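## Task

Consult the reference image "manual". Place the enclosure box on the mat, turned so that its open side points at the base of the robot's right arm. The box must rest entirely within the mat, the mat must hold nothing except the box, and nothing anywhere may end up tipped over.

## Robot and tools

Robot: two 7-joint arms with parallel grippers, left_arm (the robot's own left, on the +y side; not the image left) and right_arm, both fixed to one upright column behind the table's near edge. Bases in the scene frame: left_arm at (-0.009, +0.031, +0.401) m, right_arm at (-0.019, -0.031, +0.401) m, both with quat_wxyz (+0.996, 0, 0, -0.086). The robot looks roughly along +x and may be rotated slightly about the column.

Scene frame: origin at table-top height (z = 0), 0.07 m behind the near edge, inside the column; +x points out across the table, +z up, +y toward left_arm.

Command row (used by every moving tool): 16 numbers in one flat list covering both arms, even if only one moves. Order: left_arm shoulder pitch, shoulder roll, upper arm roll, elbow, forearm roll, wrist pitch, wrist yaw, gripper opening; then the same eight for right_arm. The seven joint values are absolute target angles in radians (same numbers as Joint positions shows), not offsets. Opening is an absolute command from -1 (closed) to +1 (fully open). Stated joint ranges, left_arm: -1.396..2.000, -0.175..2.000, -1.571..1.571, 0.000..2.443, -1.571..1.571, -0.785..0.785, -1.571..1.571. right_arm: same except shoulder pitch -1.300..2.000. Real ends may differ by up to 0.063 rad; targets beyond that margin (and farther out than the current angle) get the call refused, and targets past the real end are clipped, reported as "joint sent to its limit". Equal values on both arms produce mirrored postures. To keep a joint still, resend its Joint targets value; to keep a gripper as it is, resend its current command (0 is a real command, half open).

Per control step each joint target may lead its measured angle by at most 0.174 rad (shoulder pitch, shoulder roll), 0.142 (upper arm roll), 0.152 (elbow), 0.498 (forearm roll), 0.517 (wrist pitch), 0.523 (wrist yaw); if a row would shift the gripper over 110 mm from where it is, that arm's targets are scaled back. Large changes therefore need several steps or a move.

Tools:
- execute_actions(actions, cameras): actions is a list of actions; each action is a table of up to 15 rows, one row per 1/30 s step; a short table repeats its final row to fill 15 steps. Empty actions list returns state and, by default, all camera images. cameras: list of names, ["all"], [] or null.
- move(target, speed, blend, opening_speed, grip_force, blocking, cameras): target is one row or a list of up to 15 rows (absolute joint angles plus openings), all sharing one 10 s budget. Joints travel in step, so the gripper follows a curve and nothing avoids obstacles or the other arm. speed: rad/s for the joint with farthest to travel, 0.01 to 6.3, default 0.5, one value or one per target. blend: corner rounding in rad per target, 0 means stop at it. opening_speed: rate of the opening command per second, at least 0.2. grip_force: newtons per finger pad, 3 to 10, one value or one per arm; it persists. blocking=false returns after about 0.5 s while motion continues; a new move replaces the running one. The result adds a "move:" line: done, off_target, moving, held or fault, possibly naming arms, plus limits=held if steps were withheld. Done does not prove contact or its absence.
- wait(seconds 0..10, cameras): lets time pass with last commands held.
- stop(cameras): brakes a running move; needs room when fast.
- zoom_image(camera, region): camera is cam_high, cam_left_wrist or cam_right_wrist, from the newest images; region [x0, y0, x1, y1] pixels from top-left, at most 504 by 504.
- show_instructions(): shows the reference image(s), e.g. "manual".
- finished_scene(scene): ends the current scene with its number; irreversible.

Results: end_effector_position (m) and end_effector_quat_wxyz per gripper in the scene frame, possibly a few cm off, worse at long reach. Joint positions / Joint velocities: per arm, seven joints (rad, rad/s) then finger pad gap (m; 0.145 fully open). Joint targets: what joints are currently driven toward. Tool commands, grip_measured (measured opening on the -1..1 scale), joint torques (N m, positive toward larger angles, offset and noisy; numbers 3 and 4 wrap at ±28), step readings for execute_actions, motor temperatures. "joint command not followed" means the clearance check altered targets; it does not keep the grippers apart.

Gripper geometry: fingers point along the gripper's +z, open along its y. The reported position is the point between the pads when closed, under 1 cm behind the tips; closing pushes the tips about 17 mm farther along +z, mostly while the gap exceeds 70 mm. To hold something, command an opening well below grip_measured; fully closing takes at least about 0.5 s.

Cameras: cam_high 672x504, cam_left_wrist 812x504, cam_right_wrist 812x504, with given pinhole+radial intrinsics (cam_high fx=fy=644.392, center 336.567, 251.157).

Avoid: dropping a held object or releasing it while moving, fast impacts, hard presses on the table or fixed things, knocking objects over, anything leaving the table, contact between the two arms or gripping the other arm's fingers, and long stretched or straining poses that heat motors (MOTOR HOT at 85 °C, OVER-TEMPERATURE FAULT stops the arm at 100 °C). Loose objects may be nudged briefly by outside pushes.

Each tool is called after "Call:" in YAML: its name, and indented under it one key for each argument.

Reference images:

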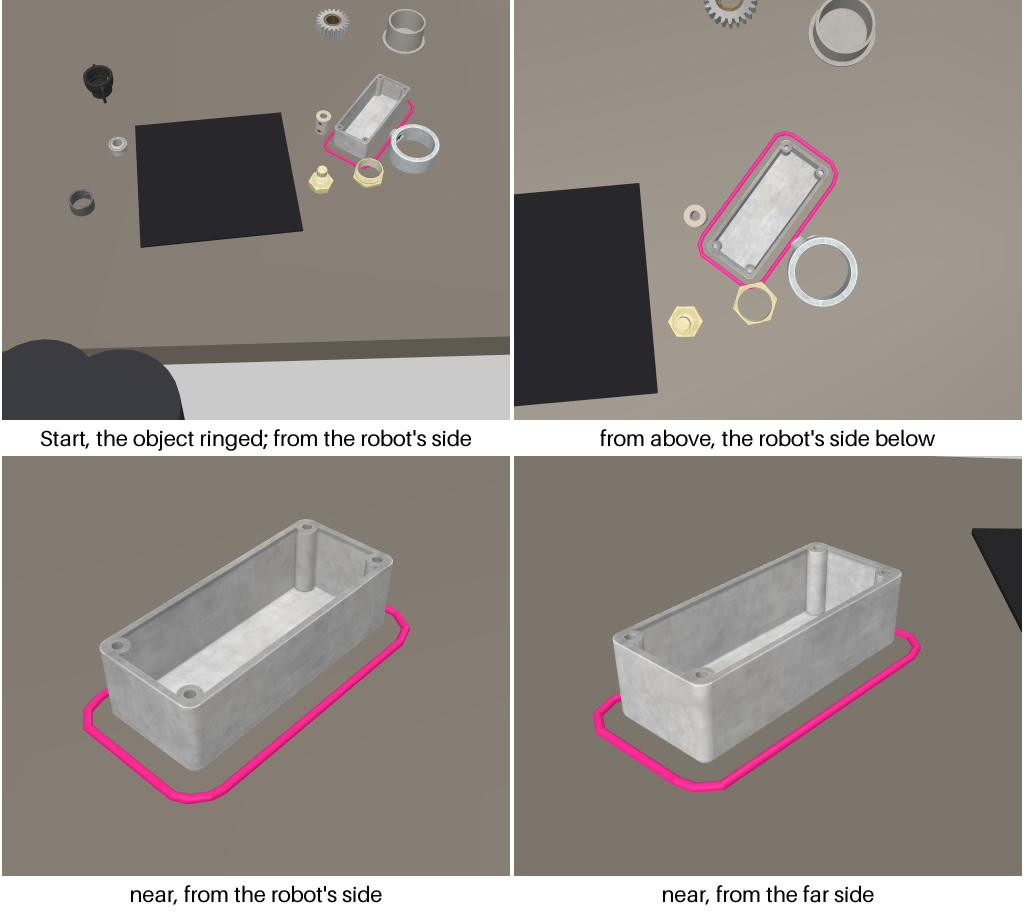

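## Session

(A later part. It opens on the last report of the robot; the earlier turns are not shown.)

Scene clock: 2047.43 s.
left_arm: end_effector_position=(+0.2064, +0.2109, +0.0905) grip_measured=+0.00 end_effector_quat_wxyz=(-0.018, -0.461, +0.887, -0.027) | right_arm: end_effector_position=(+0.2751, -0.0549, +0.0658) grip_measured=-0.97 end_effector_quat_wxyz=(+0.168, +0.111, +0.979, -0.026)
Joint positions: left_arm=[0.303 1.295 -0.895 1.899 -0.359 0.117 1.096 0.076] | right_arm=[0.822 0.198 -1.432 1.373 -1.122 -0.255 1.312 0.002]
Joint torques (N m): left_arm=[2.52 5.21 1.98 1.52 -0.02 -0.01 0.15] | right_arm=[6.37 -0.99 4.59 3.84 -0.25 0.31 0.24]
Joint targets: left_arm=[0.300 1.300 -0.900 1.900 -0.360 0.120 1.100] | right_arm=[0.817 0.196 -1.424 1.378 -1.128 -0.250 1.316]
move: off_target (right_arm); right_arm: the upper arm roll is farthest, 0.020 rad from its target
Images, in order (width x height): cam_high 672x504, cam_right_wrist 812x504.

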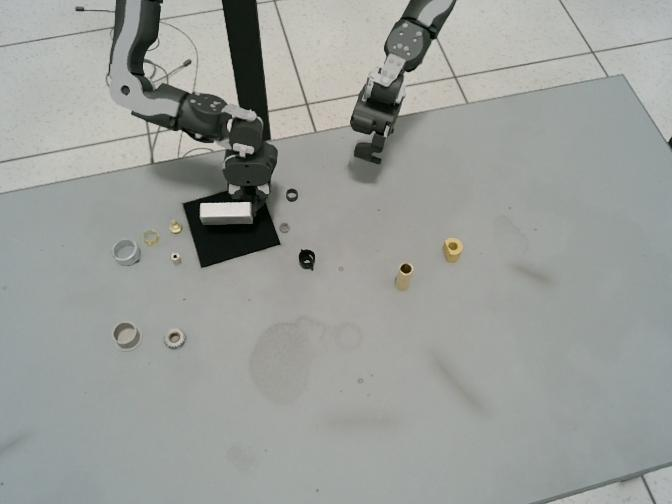

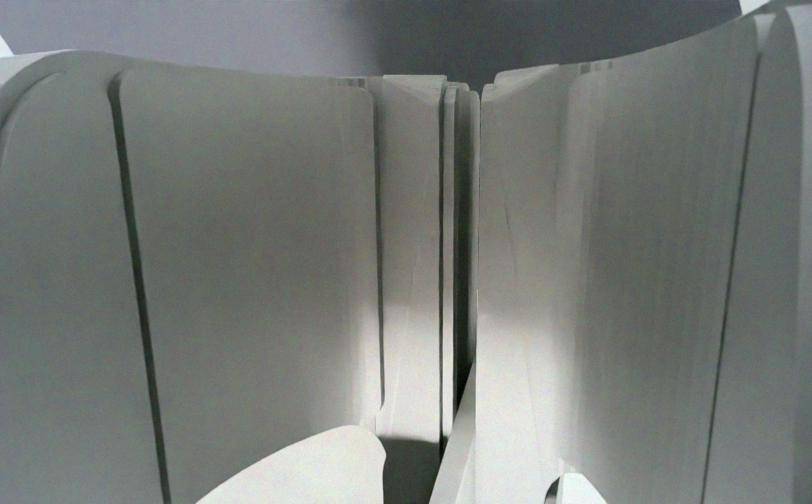

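Call:
move:
  target: [0.3,1.3,-0.9,1.9,-0.36,0.12,1.1,0,0.799,0.2189,-1.571,1.4717,-1.328,-0.023,1.296,-1]
  speed: 0.15
  cameras: ["cam_high"]

Call:
zoom_image:
  camera: "cam_high"
  region: [180, 160, 300, 280]

Scene clock: 2062.27 s.
left_arm: end_effector_position=(+0.2064, +0.2109, +0.0905) grip_measured=+0.00 end_effector_quat_wxyz=(-0.018, -0.461, +0.887, -0.027) | right_arm: end_effector_position=(+0.2729, -0.0524, +0.0671) grip_measured=-0.97 end_effector_quat_wxyz=(+0.273, +0.115, +0.955, -0.035)
Joint positions: left_arm=[0.303 1.295 -0.895 1.899 -0.359 0.117 1.096 0.076] | right_arm=[0.803 0.217 -1.566 1.465 -1.321 -0.028 1.3 0.002]
Joint torques (N m): left_arm=[2.7 5.1 2 1.46 -0.01 -0.03 0.14] | right_arm=[6.05 -0.17 1.73 3.95 -0.37 0.33 -0.02]
Joint targets: left_arm=[0.300 1.300 -0.900 1.900 -0.360 0.120 1.100] | right_arm=[0.799 0.219 -1.571 1.471 -1.328 -0.023 1.296]
move: done
Images, in order (width x height): cam_high 672x504.

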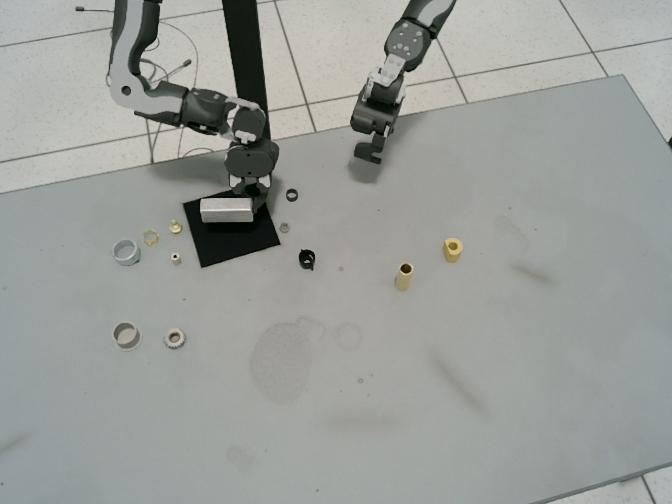

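Scaled by 4.200 from the camera's 672x504 image, which has a finer 960x720 frame.

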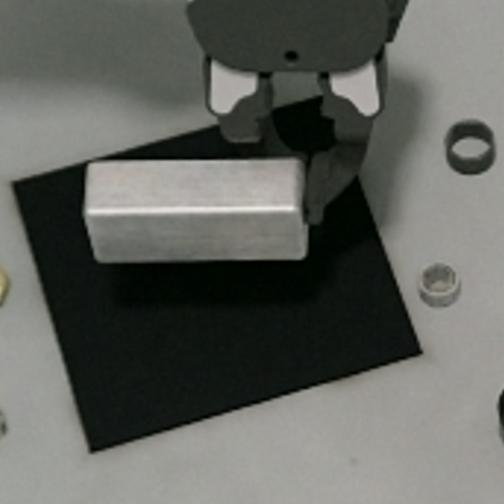

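Call:
move:
  target: [0.3,1.3,-0.9,1.9,-0.36,0.12,1.1,0,0.7524,0.1918,-1.571,1.3676,-1.36,-0.028,1.217,-1]
  speed: 0.12
  cameras: ["cam_high"]

Call:
zoom_image:
  camera: "cam_high"
  region: [180, 160, 300, 280]

Scene clock: 2084.50 s.
left_arm: end_effector_position=(+0.2064, +0.2109, +0.0905) grip_measured=+0.00 end_effector_quat_wxyz=(-0.018, -0.461, +0.887, -0.027) | right_arm: end_effector_position=(+0.2722, -0.0521, +0.0451) grip_measured=-0.97 end_effector_quat_wxyz=(+0.266, +0.117, +0.956, -0.031)
Joint positions: left_arm=[0.303 1.295 -0.895 1.899 -0.359 0.117 1.096 0.076] | right_arm=[0.756 0.195 -1.566 1.371 -1.352 -0.028 1.221 0.002]
Joint torques (N m): left_arm=[2.55 5.31 1.94 1.46 -0.01 -0.02 0.16] | right_arm=[5.92 -1.46 1.76 2.15 -0.35 0.22 -0.02]
Joint targets: left_arm=[0.300 1.300 -0.900 1.900 -0.360 0.120 1.100] | right_arm=[0.752 0.192 -1.571 1.368 -1.359 -0.028 1.217]
move: done
Images, in order (width x height): cam_high 672x504.

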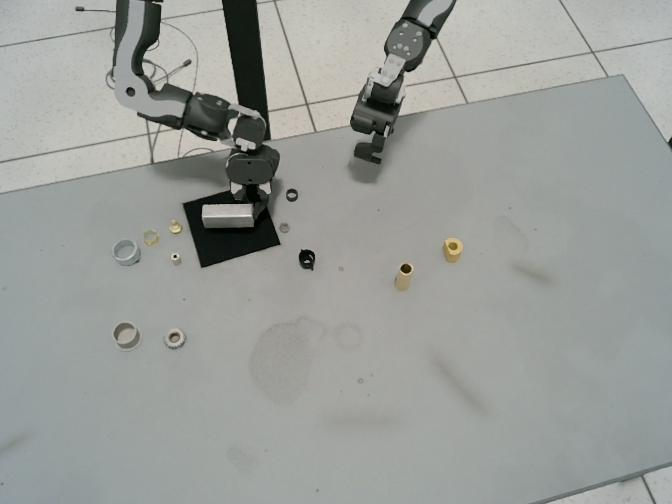

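Scaled by 4.200 from the camera's 672x504 image, which has a finer 960x720 frame.

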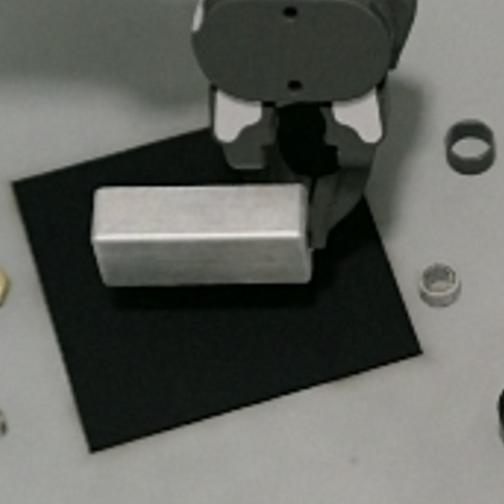

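Call:
move:
  target: [0.3,1.3,-0.9,1.9,-0.36,0.12,1.1,0,0.733,0.178,-1.571,1.325,-1.38,-0.03,1.19,-1]
  speed: 0.06
  cameras: ["cam_high"]

Call:
zoom_image:
  camera: "cam_high"
  region: [180, 160, 300, 280]

Scene clock: 2091.53 s.
left_arm: end_effector_position=(+0.2064, +0.2109, +0.0905) grip_measured=+0.00 end_effector_quat_wxyz=(-0.018, -0.461, +0.887, -0.027) | right_arm: end_effector_position=(+0.2726, -0.0518, +0.0371) grip_measured=-0.97 end_effector_quat_wxyz=(+0.267, +0.116, +0.956, -0.032)
Joint positions: left_arm=[0.303 1.295 -0.895 1.899 -0.359 0.117 1.096 0.076] | right_arm=[0.737 0.181 -1.566 1.33 -1.373 -0.028 1.194 0.002]
Joint torques (N m): left_arm=[2.65 5.1 2.04 1.55 -0.02 -0.02 0.15] | right_arm=[5.76 -1.46 1.61 2.11 -0.38 0.15 -0.03]
Joint targets: left_arm=[0.300 1.300 -0.900 1.900 -0.360 0.120 1.100] | right_arm=[0.733 0.178 -1.571 1.326 -1.380 -0.030 1.190]
move: done
Images, in order (width x height): cam_high 672x504.

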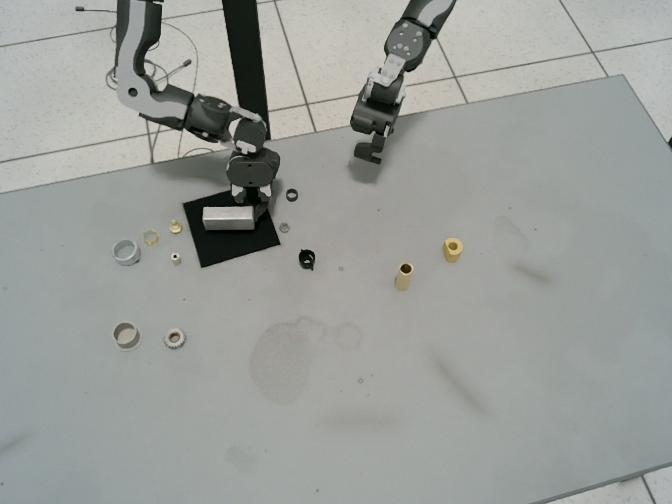

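Scaled by 4.200 from the camera's 672x504 image, which has a finer 960x720 frame.

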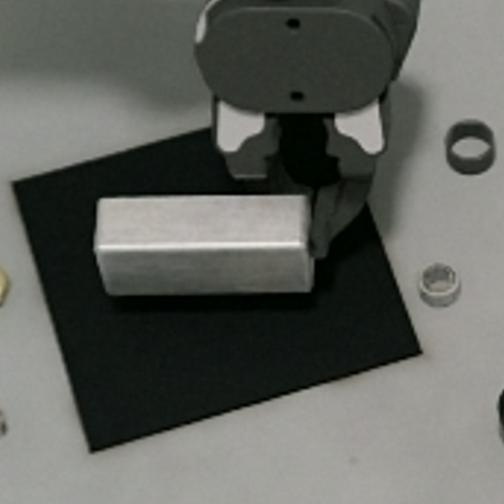

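Call:
move:
  target: [0.3,1.3,-0.9,1.9,-0.36,0.12,1.1,0,0.712,0.164,-1.571,1.283,-1.395,-0.03,1.163,-1]
  speed: 0.05
  cameras: ["cam_high"]

Call:
zoom_image:
  camera: "cam_high"
  region: [180, 160, 300, 280]

Scene clock: 2099.97 s.
left_arm: end_effector_position=(+0.2064, +0.2109, +0.0905) grip_measured=+0.00 end_effector_quat_wxyz=(-0.018, -0.461, +0.887, -0.027) | right_arm: end_effector_position=(+0.2710, -0.0519, +0.0276) grip_measured=-0.97 end_effector_quat_wxyz=(+0.264, +0.116, +0.957, -0.034)
Joint positions: left_arm=[0.303 1.295 -0.895 1.899 -0.359 0.117 1.096 0.076] | right_arm=[0.716 0.168 -1.566 1.287 -1.389 -0.028 1.168 0.002]
Joint torques (N m): left_arm=[2.65 5.16 2.02 1.52 -0.01 -0.01 0.16] | right_arm=[5.74 -1.52 1.47 2.11 -0.37 0.16 -0.01]
Joint targets: left_arm=[0.300 1.300 -0.900 1.900 -0.360 0.120 1.100] | right_arm=[0.712 0.164 -1.571 1.283 -1.396 -0.030 1.164]
move: done
Images, in order (width x height): cam_high 672x504.

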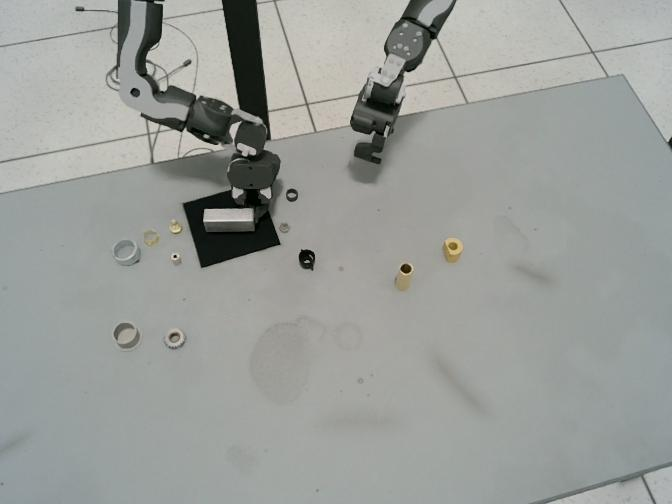

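Scaled by 4.200 from the camera's 672x504 image, which has a finer 960x720 frame.

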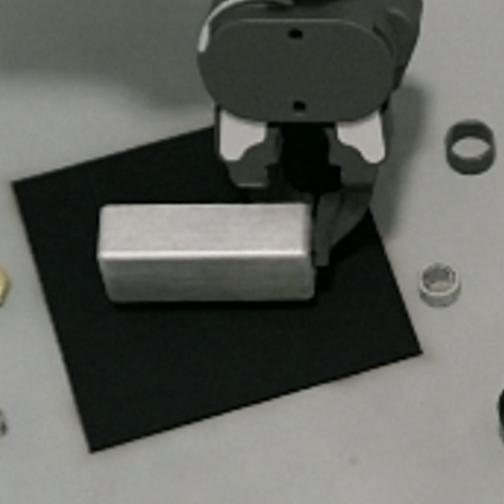

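Nearly down; another few mm.

Call:
move:
  target: [0.3,1.3,-0.9,1.9,-0.36,0.12,1.1,0,0.695,0.153,-1.571,1.25,-1.408,-0.03,1.142,-1]
  speed: 0.04
  cameras: ["cam_high"]

Call:
zoom_image:
  camera: "cam_high"
  region: [180, 160, 300, 280]

Scene clock: 2104.70 s.
left_arm: end_effector_position=(+0.2064, +0.2109, +0.0905) grip_measured=+0.00 end_effector_quat_wxyz=(-0.018, -0.461, +0.887, -0.027) | right_arm: end_effector_position=(+0.2705, -0.0516, +0.0230) grip_measured=-0.97 end_effector_quat_wxyz=(+0.265, +0.115, +0.956, -0.040)
Joint positions: left_arm=[0.303 1.295 -0.895 1.899 -0.359 0.117 1.096 0.076] | right_arm=[0.703 0.153 -1.566 1.259 -1.405 -0.028 1.163 0.002]
Joint torques (N m): left_arm=[2.62 5.13 1.94 1.37 -0.01 0.01 0.14] | right_arm=[4.55 -1.12 1.43 1.21 -0.2 0.17 -0.2]
Joint targets: left_arm=[0.300 1.300 -0.900 1.900 -0.360 0.120 1.100] | right_arm=[0.695 0.153 -1.571 1.251 -1.407 -0.030 1.152]
move: off_target (right_arm); right_arm: the wrist yaw is farthest, 0.021 rad from its target
Images, in order (width x height): cam_high 672x504.

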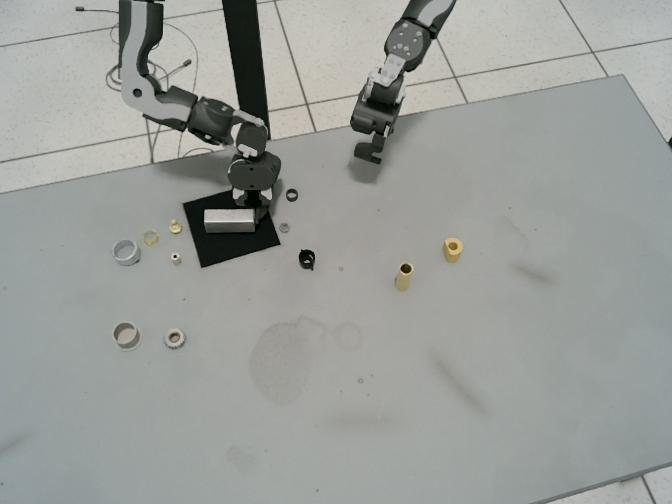

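Scaled by 4.200 from the camera's 672x504 image, which has a finer 960x720 frame.

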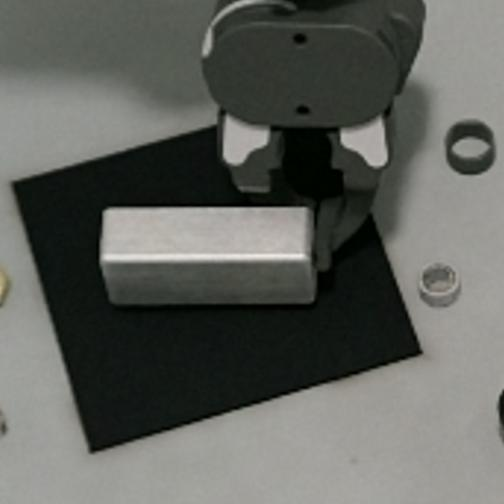

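Call:
move:
  target:
    - [0.3,1.3,-0.9,1.9,-0.36,0.12,1.1,0,0.70,0.153,-1.571,1.255,-1.407,-0.03,1.155,-0.97]
    - [0.3,1.3,-0.9,1.9,-0.36,0.12,1.1,0,0.70,0.153,-1.571,1.255,-1.407,-0.03,1.155,-0.83]
  speed: [0.05,0.1]
  opening_speed: 0.2
  cameras: ["all"]

Call:
zoom_image:
  camera: "cam_high"
  region: [180, 160, 300, 280]

Scene clock: 2120.63 s.
left_arm: end_effector_position=(+0.2064, +0.2109, +0.0905) grip_measured=+0.00 end_effector_quat_wxyz=(-0.018, -0.461, +0.887, -0.027) | right_arm: end_effector_position=(+0.2715, -0.0511, +0.0237) grip_measured=-0.84 end_effector_quat_wxyz=(+0.269, +0.113, +0.956, -0.039)
Joint positions: left_arm=[0.303 1.295 -0.895 1.899 -0.359 0.117 1.096 0.076] | right_arm=[0.703 0.152 -1.566 1.259 -1.413 -0.028 1.162 0.012]
Joint torques (N m): left_arm=[2.6 5.08 1.98 1.57 -0.02 -0.02 0.14] | right_arm=[5.79 -0.83 1.42 2.11 -0.02 0.15 -0.11]
Joint targets: left_arm=[0.300 1.300 -0.900 1.900 -0.360 0.120 1.100] | right_arm=[0.700 0.153 -1.571 1.255 -1.408 -0.030 1.154]
move: done

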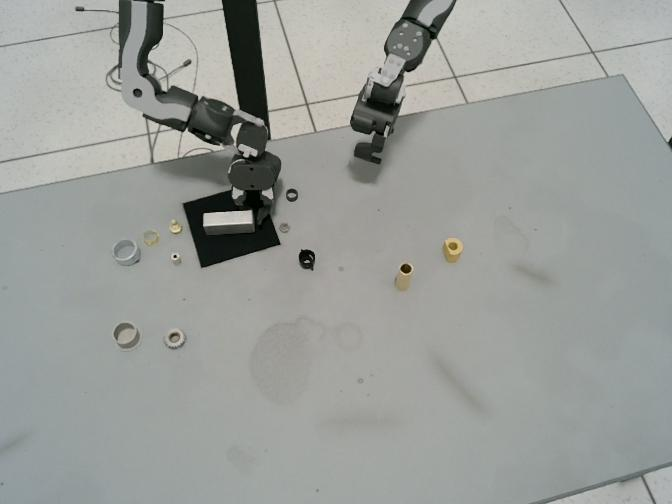

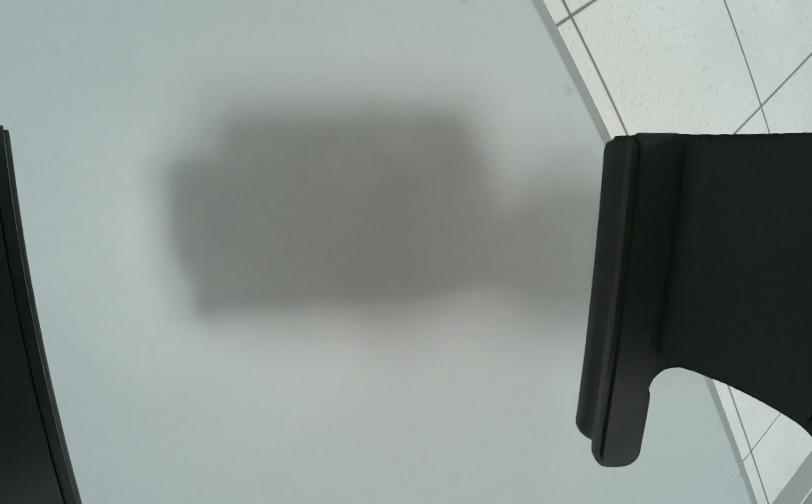

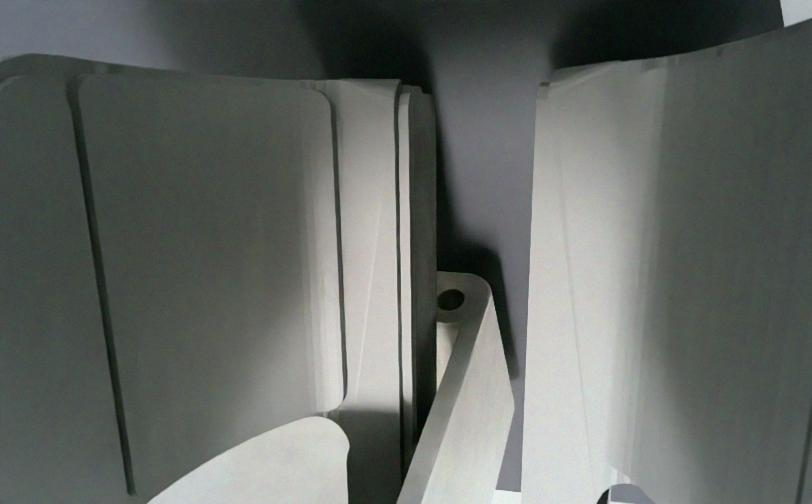

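Scaled by 4.200 from the camera's 672x504 image, which has a finer 960x720 frame.

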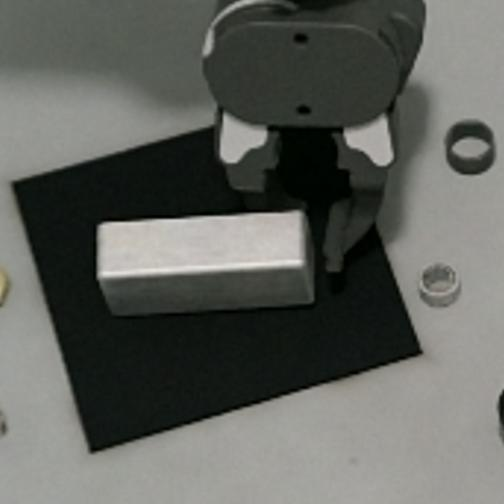

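Call:
move:
  target:
    - [0.3,1.3,-0.9,1.9,-0.36,0.12,1.1,0,0.605,0.288,-1.571,1.515,-1.407,-0.03,1.155,-0.83]
    - [0.3,1.3,-0.9,1.9,-0.36,0.12,1.1,0,0.59,0.50,-1.55,1.85,-1.3,-0.1,1.2,-0.83]
  speed: [0.1,0.3]
  blend: [0.02,0]
  cameras: ["cam_high"]

Call:
zoom_image:
  camera: "cam_high"
  region: [180, 160, 300, 280]

Scene clock: 2148.27 s.
left_arm: end_effector_position=(+0.2064, +0.2109, +0.0905) grip_measured=+0.00 end_effector_quat_wxyz=(-0.018, -0.461, +0.887, -0.027) | right_arm: end_effector_position=(+0.1684, -0.0545, +0.0497) grip_measured=-0.83 end_effector_quat_wxyz=(+0.163, +0.061, +0.983, +0.063)
Joint positions: left_arm=[0.303 1.295 -0.895 1.899 -0.359 0.117 1.096 0.076] | right_arm=[0.594 0.5 -1.556 1.844 -1.303 -0.095 1.195 0.013]
Joint torques (N m): left_arm=[2.57 5.16 2 1.44 -0.01 0 0.17] | right_arm=[3.63 0.46 3.63 4.37 0.03 0.04 0.18]
Joint targets: left_arm=[0.300 1.300 -0.900 1.900 -0.360 0.120 1.100] | right_arm=[0.590 0.500 -1.550 1.849 -1.300 -0.100 1.200]
move: done
Images, in order (width x height): cam_high 672x504.

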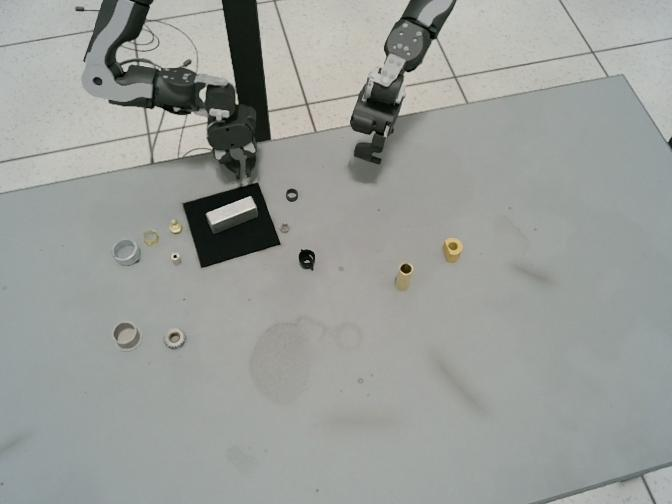

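Scaled by 4.200 from the camera's 672x504 image, which has a finer 960x720 frame.

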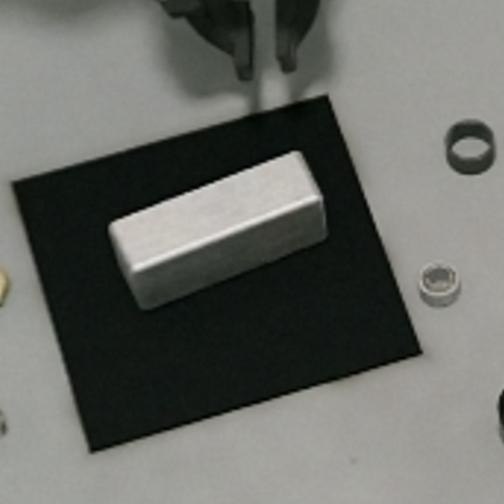

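Call:
move:
  target:
    - [0.3,1.3,-0.9,1.9,-0.36,0.12,1.1,0,0.59,0.50,-1.55,1.85,-1.3,-0.1,1.2,-1]
    - [0.3,1.3,-0.9,1.9,-0.36,0.12,1.1,0,0.545,0.37,-1.571,1.68,-1.407,-0.03,1.155,-1]
  speed: 0.2
  cameras: ["cam_high"]

Call:
zoom_image:
  camera: "cam_high"
  region: [180, 160, 300, 280]

Scene clock: 2175.63 s.
left_arm: end_effector_position=(+0.2064, +0.2109, +0.0905) grip_measured=+0.00 end_effector_quat_wxyz=(-0.018, -0.461, +0.887, -0.027) | right_arm: end_effector_position=(+0.1812, -0.0324, +0.0307) grip_measured=-1.00 end_effector_quat_wxyz=(+0.195, +0.076, +0.976, +0.062)
Joint positions: left_arm=[0.303 1.295 -0.895 1.899 -0.359 0.117 1.096 0.076] | right_arm=[0.549 0.371 -1.566 1.684 -1.404 -0.034 1.16 0]
Joint torques (N m): left_arm=[2.57 5.08 2.04 1.54 -0.02 -0.02 0.15] | right_arm=[3.84 -0.2 1.17 2.58 -0.16 0.32 -0.12]
Joint targets: left_arm=[0.300 1.300 -0.900 1.900 -0.360 0.120 1.100] | right_arm=[0.545 0.370 -1.571 1.679 -1.407 -0.029 1.155]
move: done
Images, in order (width x height): cam_high 672x504.

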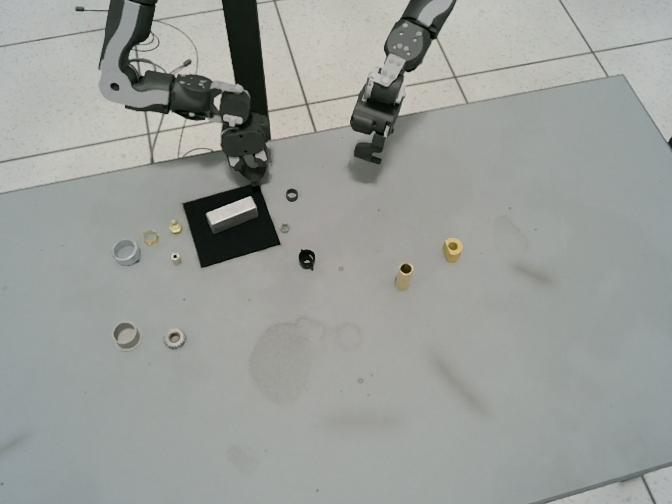

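Scaled by 4.200 from the camera's 672x504 image, which has a finer 960x720 frame.

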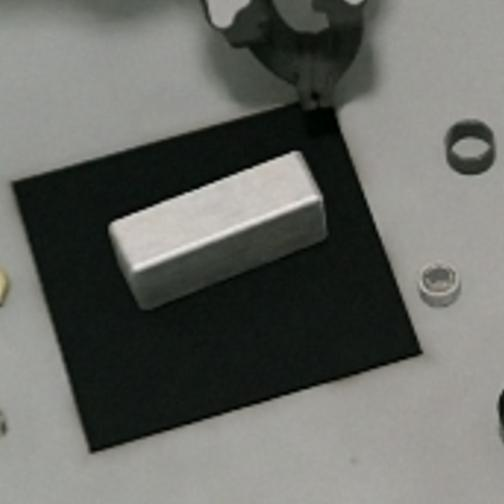

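Call:
move:
  target:
    - [0.3,1.3,-0.9,1.9,-0.36,0.12,1.1,0,0.605,0.288,-1.571,1.515,-1.407,-0.03,1.155,-1]
    - [0.3,1.3,-0.9,1.9,-0.36,0.12,1.1,0,0.638,0.241,-1.571,1.425,-1.407,-0.03,1.155,-1]
  speed: 0.1
  cameras: ["cam_high"]

Call:
zoom_image:
  camera: "cam_high"
  region: [180, 160, 300, 280]

Scene clock: 2191.03 s.
left_arm: end_effector_position=(+0.2064, +0.2109, +0.0905) grip_measured=+0.00 end_effector_quat_wxyz=(-0.018, -0.461, +0.887, -0.027) | right_arm: end_effector_position=(+0.2289, -0.0372, +0.0205) grip_measured=-1.00 end_effector_quat_wxyz=(+0.227, +0.094, +0.969, +0.010)
Joint positions: left_arm=[0.303 1.295 -0.895 1.899 -0.359 0.117 1.096 0.076] | right_arm=[0.631 0.237 -1.566 1.44 -1.395 -0.036 1.159 0]
Joint torques (N m): left_arm=[2.62 5.18 2 1.61 0 -0.02 0.14] | right_arm=[7.77 0.25 1.42 0.8 -0.46 0.32 -0.07]
Joint targets: left_arm=[0.300 1.300 -0.900 1.900 -0.360 0.120 1.100] | right_arm=[0.638 0.241 -1.571 1.428 -1.406 -0.032 1.154]
move: off_target (right_arm); right_arm: the elbow is farthest, 0.015 rad from its target
Images, in order (width x height): cam_high 672x504.

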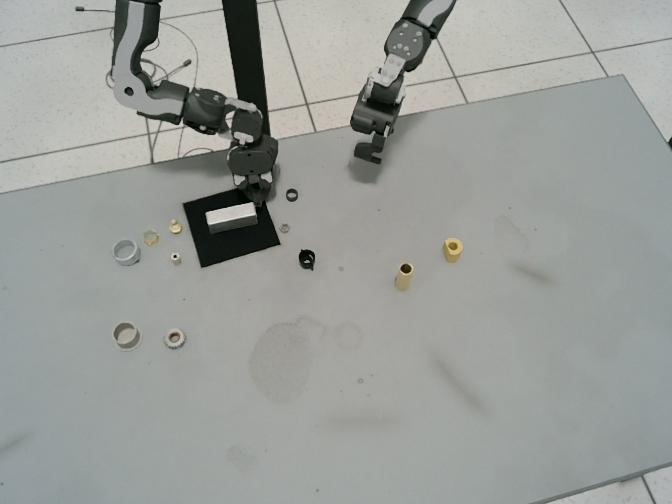

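Scaled by 4.200 from the camera's 672x504 image, which has a finer 960x720 frame.

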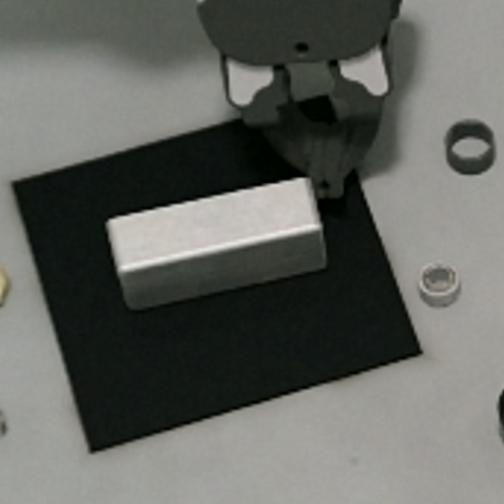

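Call:
move:
  target:
    - [0.3,1.3,-0.9,1.9,-0.36,0.12,1.1,0,0.605,0.285,-1.571,1.515,-1.407,-0.03,1.155,-1]
    - [0.3,1.3,-0.9,1.9,-0.36,0.12,1.1,0,0.605,0.322,-1.571,1.515,-1.407,-0.03,1.155,-1]
    - [0.3,1.3,-0.9,1.9,-0.36,0.12,1.1,0,0.675,0.228,-1.571,1.34,-1.407,-0.03,1.155,-1]
  speed: 0.1
  cameras: ["cam_high"]

Call:
zoom_image:
  camera: "cam_high"
  region: [180, 160, 300, 280]

Scene clock: 2204.87 s.
left_arm: end_effector_position=(+0.2064, +0.2109, +0.0905) grip_measured=+0.00 end_effector_quat_wxyz=(-0.018, -0.461, +0.887, -0.027) | right_arm: end_effector_position=(+0.2239, -0.0499, +0.0163) grip_measured=-1.00 end_effector_quat_wxyz=(+0.193, +0.101, +0.975, -0.035)
Joint positions: left_arm=[0.303 1.295 -0.895 1.899 -0.359 0.117 1.096 0.076] | right_arm=[0.653 0.222 -1.572 1.41 -1.319 -0.071 1.243 0]
Joint torques (N m): left_arm=[2.6 5.13 1.99 1.51 -0.01 -0.01 0.14] | right_arm=[11.56 0.46 2.33 -7.31 -2.57 1.29 -2.3]
Joint targets: left_arm=[0.300 1.300 -0.900 1.900 -0.360 0.120 1.100] | right_arm=[0.675 0.228 -1.572 1.356 -1.405 -0.031 1.158]
move: off_target (right_arm); right_arm: the forearm roll is farthest, 0.088 rad from its target
Images, in order (width x height): cam_high 672x504.

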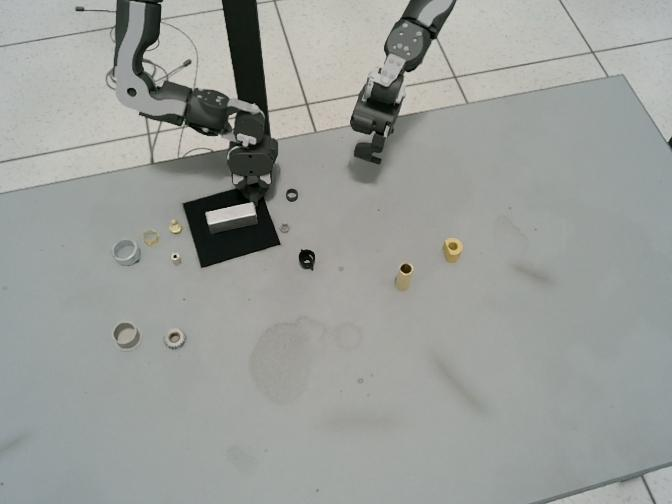

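Scaled by 4.200 from the camera's 672x504 image, which has a finer 960x720 frame.

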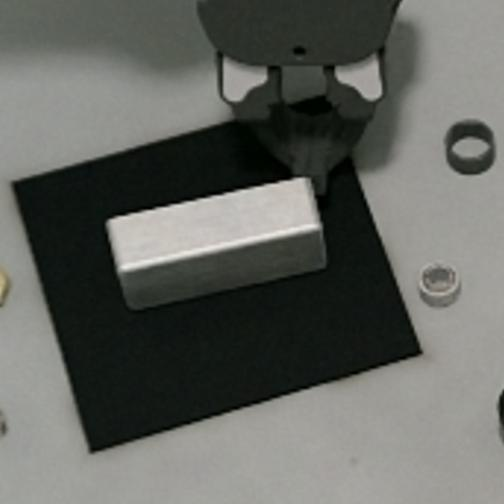

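Call:
move:
  target:
    - [0.3,1.3,-0.9,1.9,-0.36,0.12,1.1,0,0.635,0.318,-1.571,1.525,-1.407,-0.03,1.155,-1]
    - [0.3,1.3,-0.9,1.9,-0.36,0.12,1.1,0,0.70,0.235,-1.571,1.375,-1.407,-0.03,1.155,-1]
  speed: 0.1
  cameras: ["cam_high"]

Call:
zoom_image:
  camera: "cam_high"
  region: [180, 160, 300, 280]

Scene clock: 2218.53 s.
left_arm: end_effector_position=(+0.2064, +0.2109, +0.0905) grip_measured=+0.00 end_effector_quat_wxyz=(-0.018, -0.461, +0.887, -0.027) | right_arm: end_effector_position=(+0.2604, -0.0600, +0.0252) grip_measured=-1.00 end_effector_quat_wxyz=(+0.263, +0.103, +0.959, -0.023)
Joint positions: left_arm=[0.303 1.295 -0.895 1.899 -0.359 0.117 1.096 0.076] | right_arm=[0.694 0.237 -1.572 1.362 -1.41 -0.031 1.142 0]
Joint torques (N m): left_arm=[2.68 5.16 2 1.44 0 -0.01 0.17] | right_arm=[8 -1.04 2.74 2.11 -0.15 0.29 0.16]
Joint targets: left_arm=[0.300 1.300 -0.900 1.900 -0.360 0.120 1.100] | right_arm=[0.700 0.235 -1.571 1.358 -1.410 -0.028 1.144]
move: off_target (right_arm); right_arm: the elbow is farthest, 0.013 rad from its target
Images, in order (width x height): cam_high 672x504.

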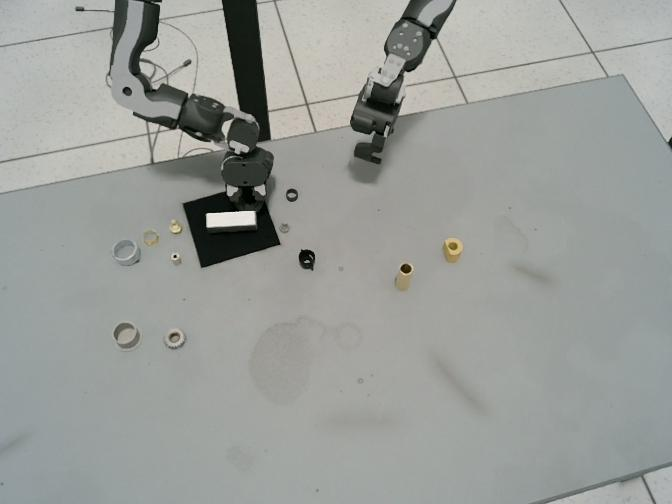

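Scaled by 4.200 from the camera's 672x504 image, which has a finer 960x720 frame.

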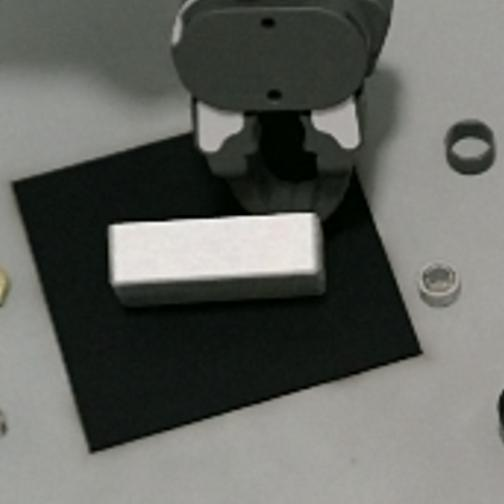

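Call:
move:
  target: [0.3,1.3,-0.9,1.9,-0.36,0.12,1.1,0,0.66,0.29,-1.571,1.46,-1.407,-0.03,1.155,-1]
  speed: 0.06
  cameras: ["cam_high"]

Call:
zoom_image:
  camera: "cam_high"
  region: [180, 160, 300, 280]

Scene clock: 2228.13 s.
left_arm: end_effector_position=(+0.2064, +0.2109, +0.0905) grip_measured=+0.00 end_effector_quat_wxyz=(-0.018, -0.461, +0.887, -0.027) | right_arm: end_effector_position=(+0.2419, -0.0593, +0.0252) grip_measured=-1.00 end_effector_quat_wxyz=(+0.249, +0.097, +0.964, -0.008)
Joint positions: left_arm=[0.303 1.295 -0.895 1.899 -0.359 0.117 1.096 0.076] | right_arm=[0.664 0.288 -1.572 1.453 -1.408 -0.031 1.151 0]
Joint torques (N m): left_arm=[2.68 5.18 2.03 1.58 -0.03 -0.02 0.16] | right_arm=[5.02 -0.04 2.62 4.37 -0.08 0.25 0.21]
Joint targets: left_arm=[0.300 1.300 -0.900 1.900 -0.360 0.120 1.100] | right_arm=[0.660 0.290 -1.571 1.459 -1.407 -0.030 1.155]
move: done
Images, in order (width x height): cam_high 672x504.

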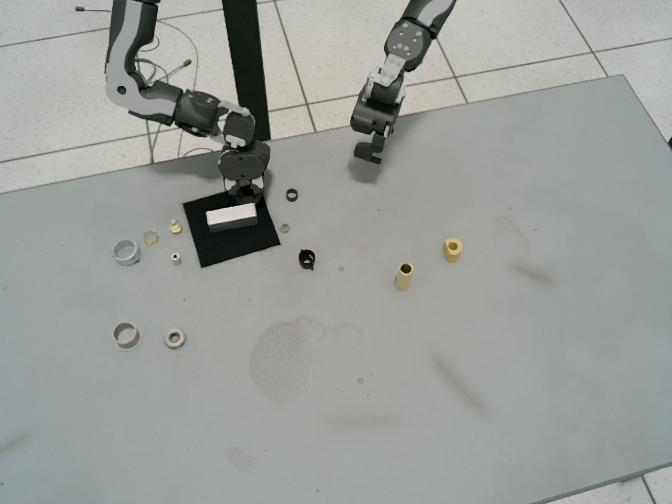

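Scaled by 4.200 from the camera's 672x504 image, which has a finer 960x720 frame.

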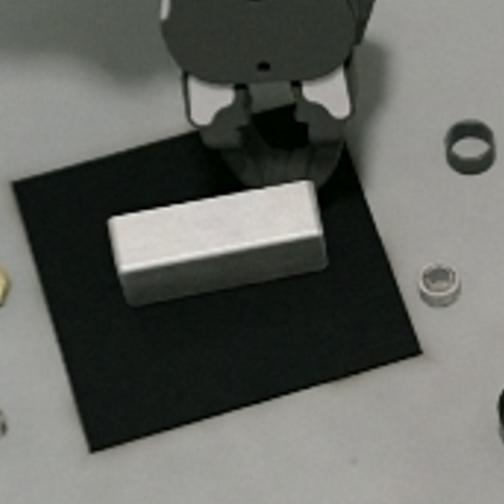

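Call:
move:
  target:
    - [0.3,1.3,-0.9,1.9,-0.36,0.12,1.1,0,0.585,0.395,-1.571,1.66,-1.407,-0.03,1.155,-1]
    - [0.3,1.3,-0.9,1.9,-0.36,0.12,1.1,0,0.57,0.36,-1.571,1.66,-1.407,-0.03,1.155,-1]
    - [0.3,1.3,-0.9,1.9,-0.36,0.12,1.1,0,0.66,0.244,-1.571,1.42,-1.407,-0.03,1.155,-1]
  speed: [0.12,0.12,0.08]
  cameras: ["cam_high"]

Call:
zoom_image:
  camera: "cam_high"
  region: [180, 160, 300, 280]

Scene clock: 2242.83 s.
left_arm: end_effector_position=(+0.2064, +0.2109, +0.0905) grip_measured=+0.00 end_effector_quat_wxyz=(-0.018, -0.461, +0.887, -0.027) | right_arm: end_effector_position=(+0.2403, -0.0453, +0.0237) grip_measured=-1.00 end_effector_quat_wxyz=(+0.245, +0.095, +0.965, +0.001)
Joint positions: left_arm=[0.303 1.295 -0.895 1.899 -0.359 0.117 1.096 0.076] | right_arm=[0.654 0.245 -1.57 1.427 -1.408 -0.031 1.151 0]
Joint torques (N m): left_arm=[2.6 5.13 1.99 1.47 -0.03 -0.02 0.17] | right_arm=[7.58 -0.86 2.62 2.03 -0.1 0.24 0.15]
Joint targets: left_arm=[0.300 1.300 -0.900 1.900 -0.360 0.120 1.100] | right_arm=[0.660 0.244 -1.569 1.421 -1.407 -0.030 1.154]
move: done
Images, in order (width x height): cam_high 672x504.

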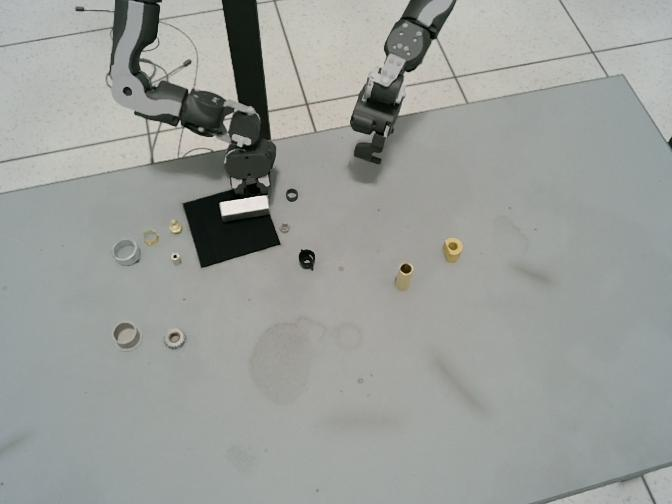

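Scaled by 4.200 from the camera's 672x504 image, which has a finer 960x720 frame.

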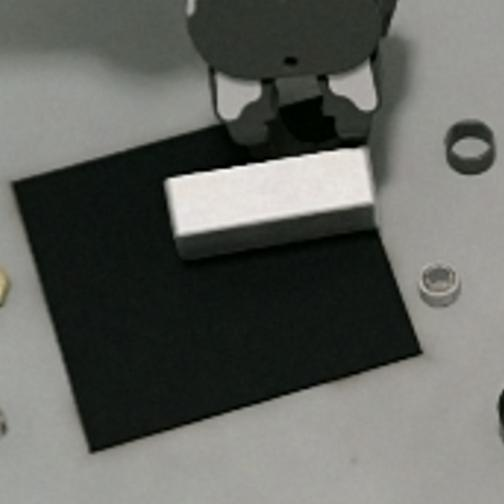

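Call:
move:
  target:
    - [0.3,1.3,-0.9,1.9,-0.36,0.12,1.1,0,0.644,0.244,-1.571,1.42,-1.407,-0.03,1.155,-1]
    - [0.3,1.3,-0.9,1.9,-0.36,0.12,1.1,0,0.53,0.379,-1.571,1.68,-1.407,-0.03,1.155,-1]
    - [0.3,1.3,-0.9,1.9,-0.36,0.12,1.1,0,0.535,0.29,-1.571,1.68,-1.407,-0.03,1.155,-0.55]
  speed: [0.05,0.1,0.1]
  cameras: ["cam_high"]

Call:
zoom_image:
  camera: "cam_high"
  region: [180, 160, 300, 280]

Scene clock: 2265.03 s.
left_arm: end_effector_position=(+0.2064, +0.2109, +0.0905) grip_measured=+0.00 end_effector_quat_wxyz=(-0.018, -0.461, +0.887, -0.027) | right_arm: end_effector_position=(+0.1750, -0.0002, +0.0369) grip_measured=-0.55 end_effector_quat_wxyz=(+0.191, +0.063, +0.975, +0.094)
Joint positions: left_arm=[0.303 1.295 -0.895 1.899 -0.359 0.117 1.096 0.076] | right_arm=[0.533 0.29 -1.57 1.674 -1.408 -0.031 1.162 0.034]
Joint torques (N m): left_arm=[2.73 5.16 2 1.48 -0.03 -0.01 0.15] | right_arm=[4.92 -0.88 1.99 4.78 0 0.21 0.11]
Joint targets: left_arm=[0.300 1.300 -0.900 1.900 -0.360 0.120 1.100] | right_arm=[0.535 0.290 -1.571 1.680 -1.406 -0.030 1.165]
move: done
Images, in order (width x height): cam_high 672x504.

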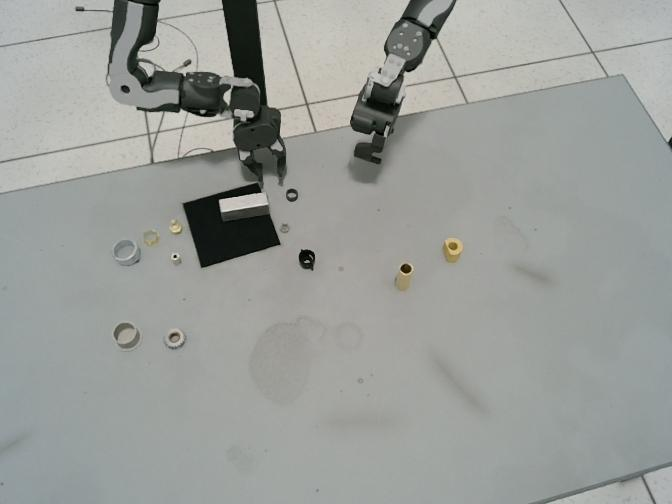

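Scaled by 4.200 from the camera's 672x504 image, which has a finer 960x720 frame.

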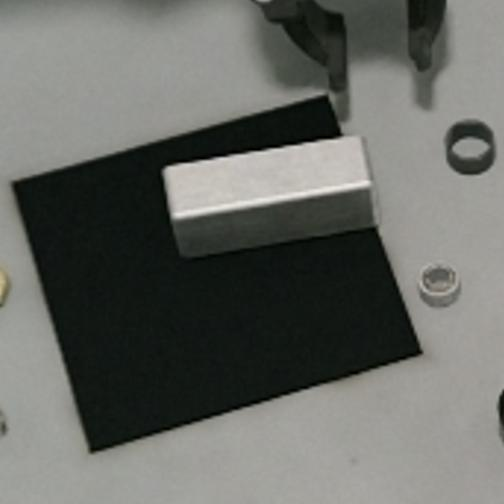

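Call:
move:
  target:
    - [0.3,1.3,-0.9,1.9,-0.36,0.12,1.1,0,0.535,0.338,-1.571,1.68,-1.407,-0.03,1.155,-0.55]
    - [0.3,1.3,-0.9,1.9,-0.36,0.12,1.1,0,0.63,0.203,-1.571,1.42,-1.407,-0.03,1.155,-0.55]
  speed: [0.15,0.1]
  cameras: ["cam_high","cam_right_wrist"]

Call:
zoom_image:
  camera: "cam_high"
  region: [180, 160, 300, 280]

Scene clock: 2282.47 s.
left_arm: end_effector_position=(+0.2064, +0.2109, +0.0905) grip_measured=+0.00 end_effector_quat_wxyz=(-0.018, -0.461, +0.887, -0.027) | right_arm: end_effector_position=(+0.2202, -0.0212, +0.0209) grip_measured=-0.55 end_effector_quat_wxyz=(+0.215, +0.088, +0.972, +0.020)
Joint positions: left_arm=[0.303 1.295 -0.895 1.899 -0.359 0.117 1.096 0.076] | right_arm=[0.619 0.199 -1.572 1.44 -1.381 -0.037 1.175 0.034]
Joint torques (N m): left_arm=[2.68 5.18 2.06 1.44 -0.01 -0.02 0.14] | right_arm=[8.48 -0.17 2.22 0.08 -0.82 0.37 -0.55]
Joint targets: left_arm=[0.300 1.300 -0.900 1.900 -0.360 0.120 1.100] | right_arm=[0.630 0.203 -1.573 1.424 -1.406 -0.031 1.154]
move: off_target (right_arm); right_arm: the forearm roll is farthest, 0.026 rad from its target
Images, in order (width x height): cam_high 672x504, cam_right_wrist 812x504.

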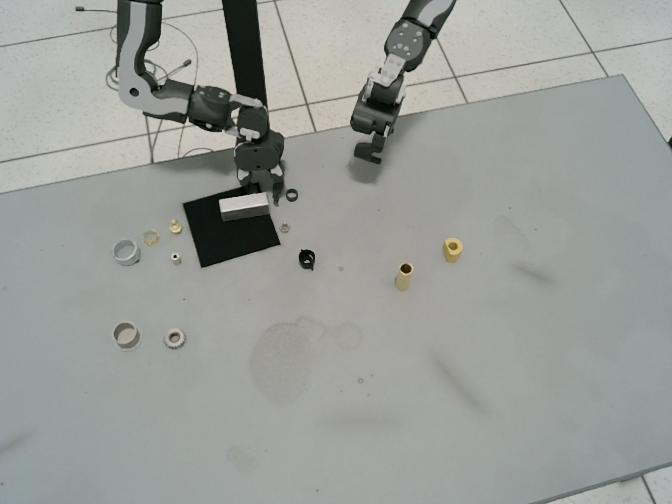

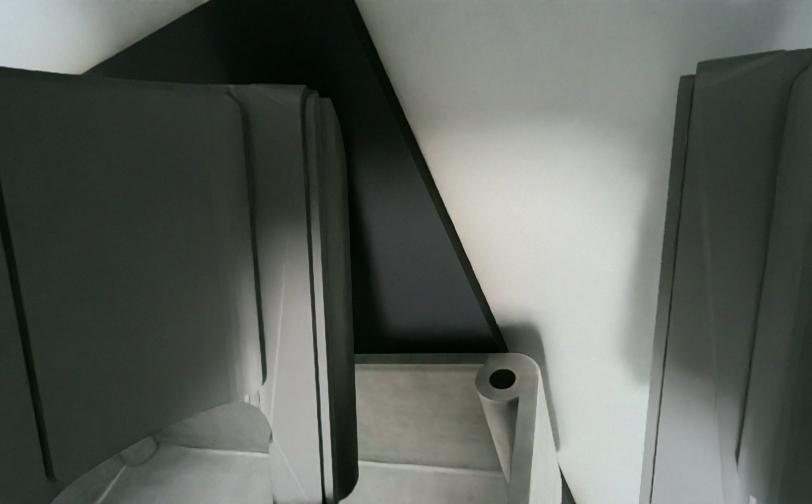

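Scaled by 4.200 from the camera's 672x504 image, which has a finer 960x720 frame.

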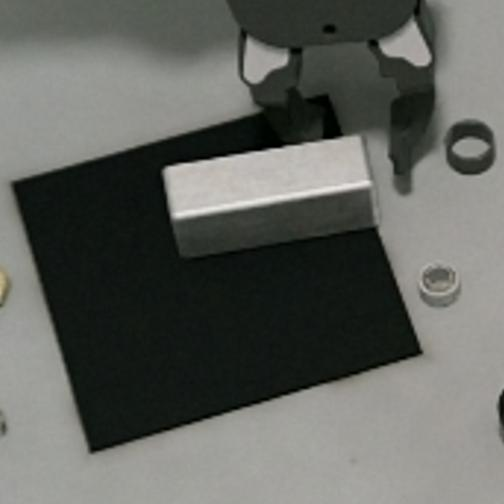

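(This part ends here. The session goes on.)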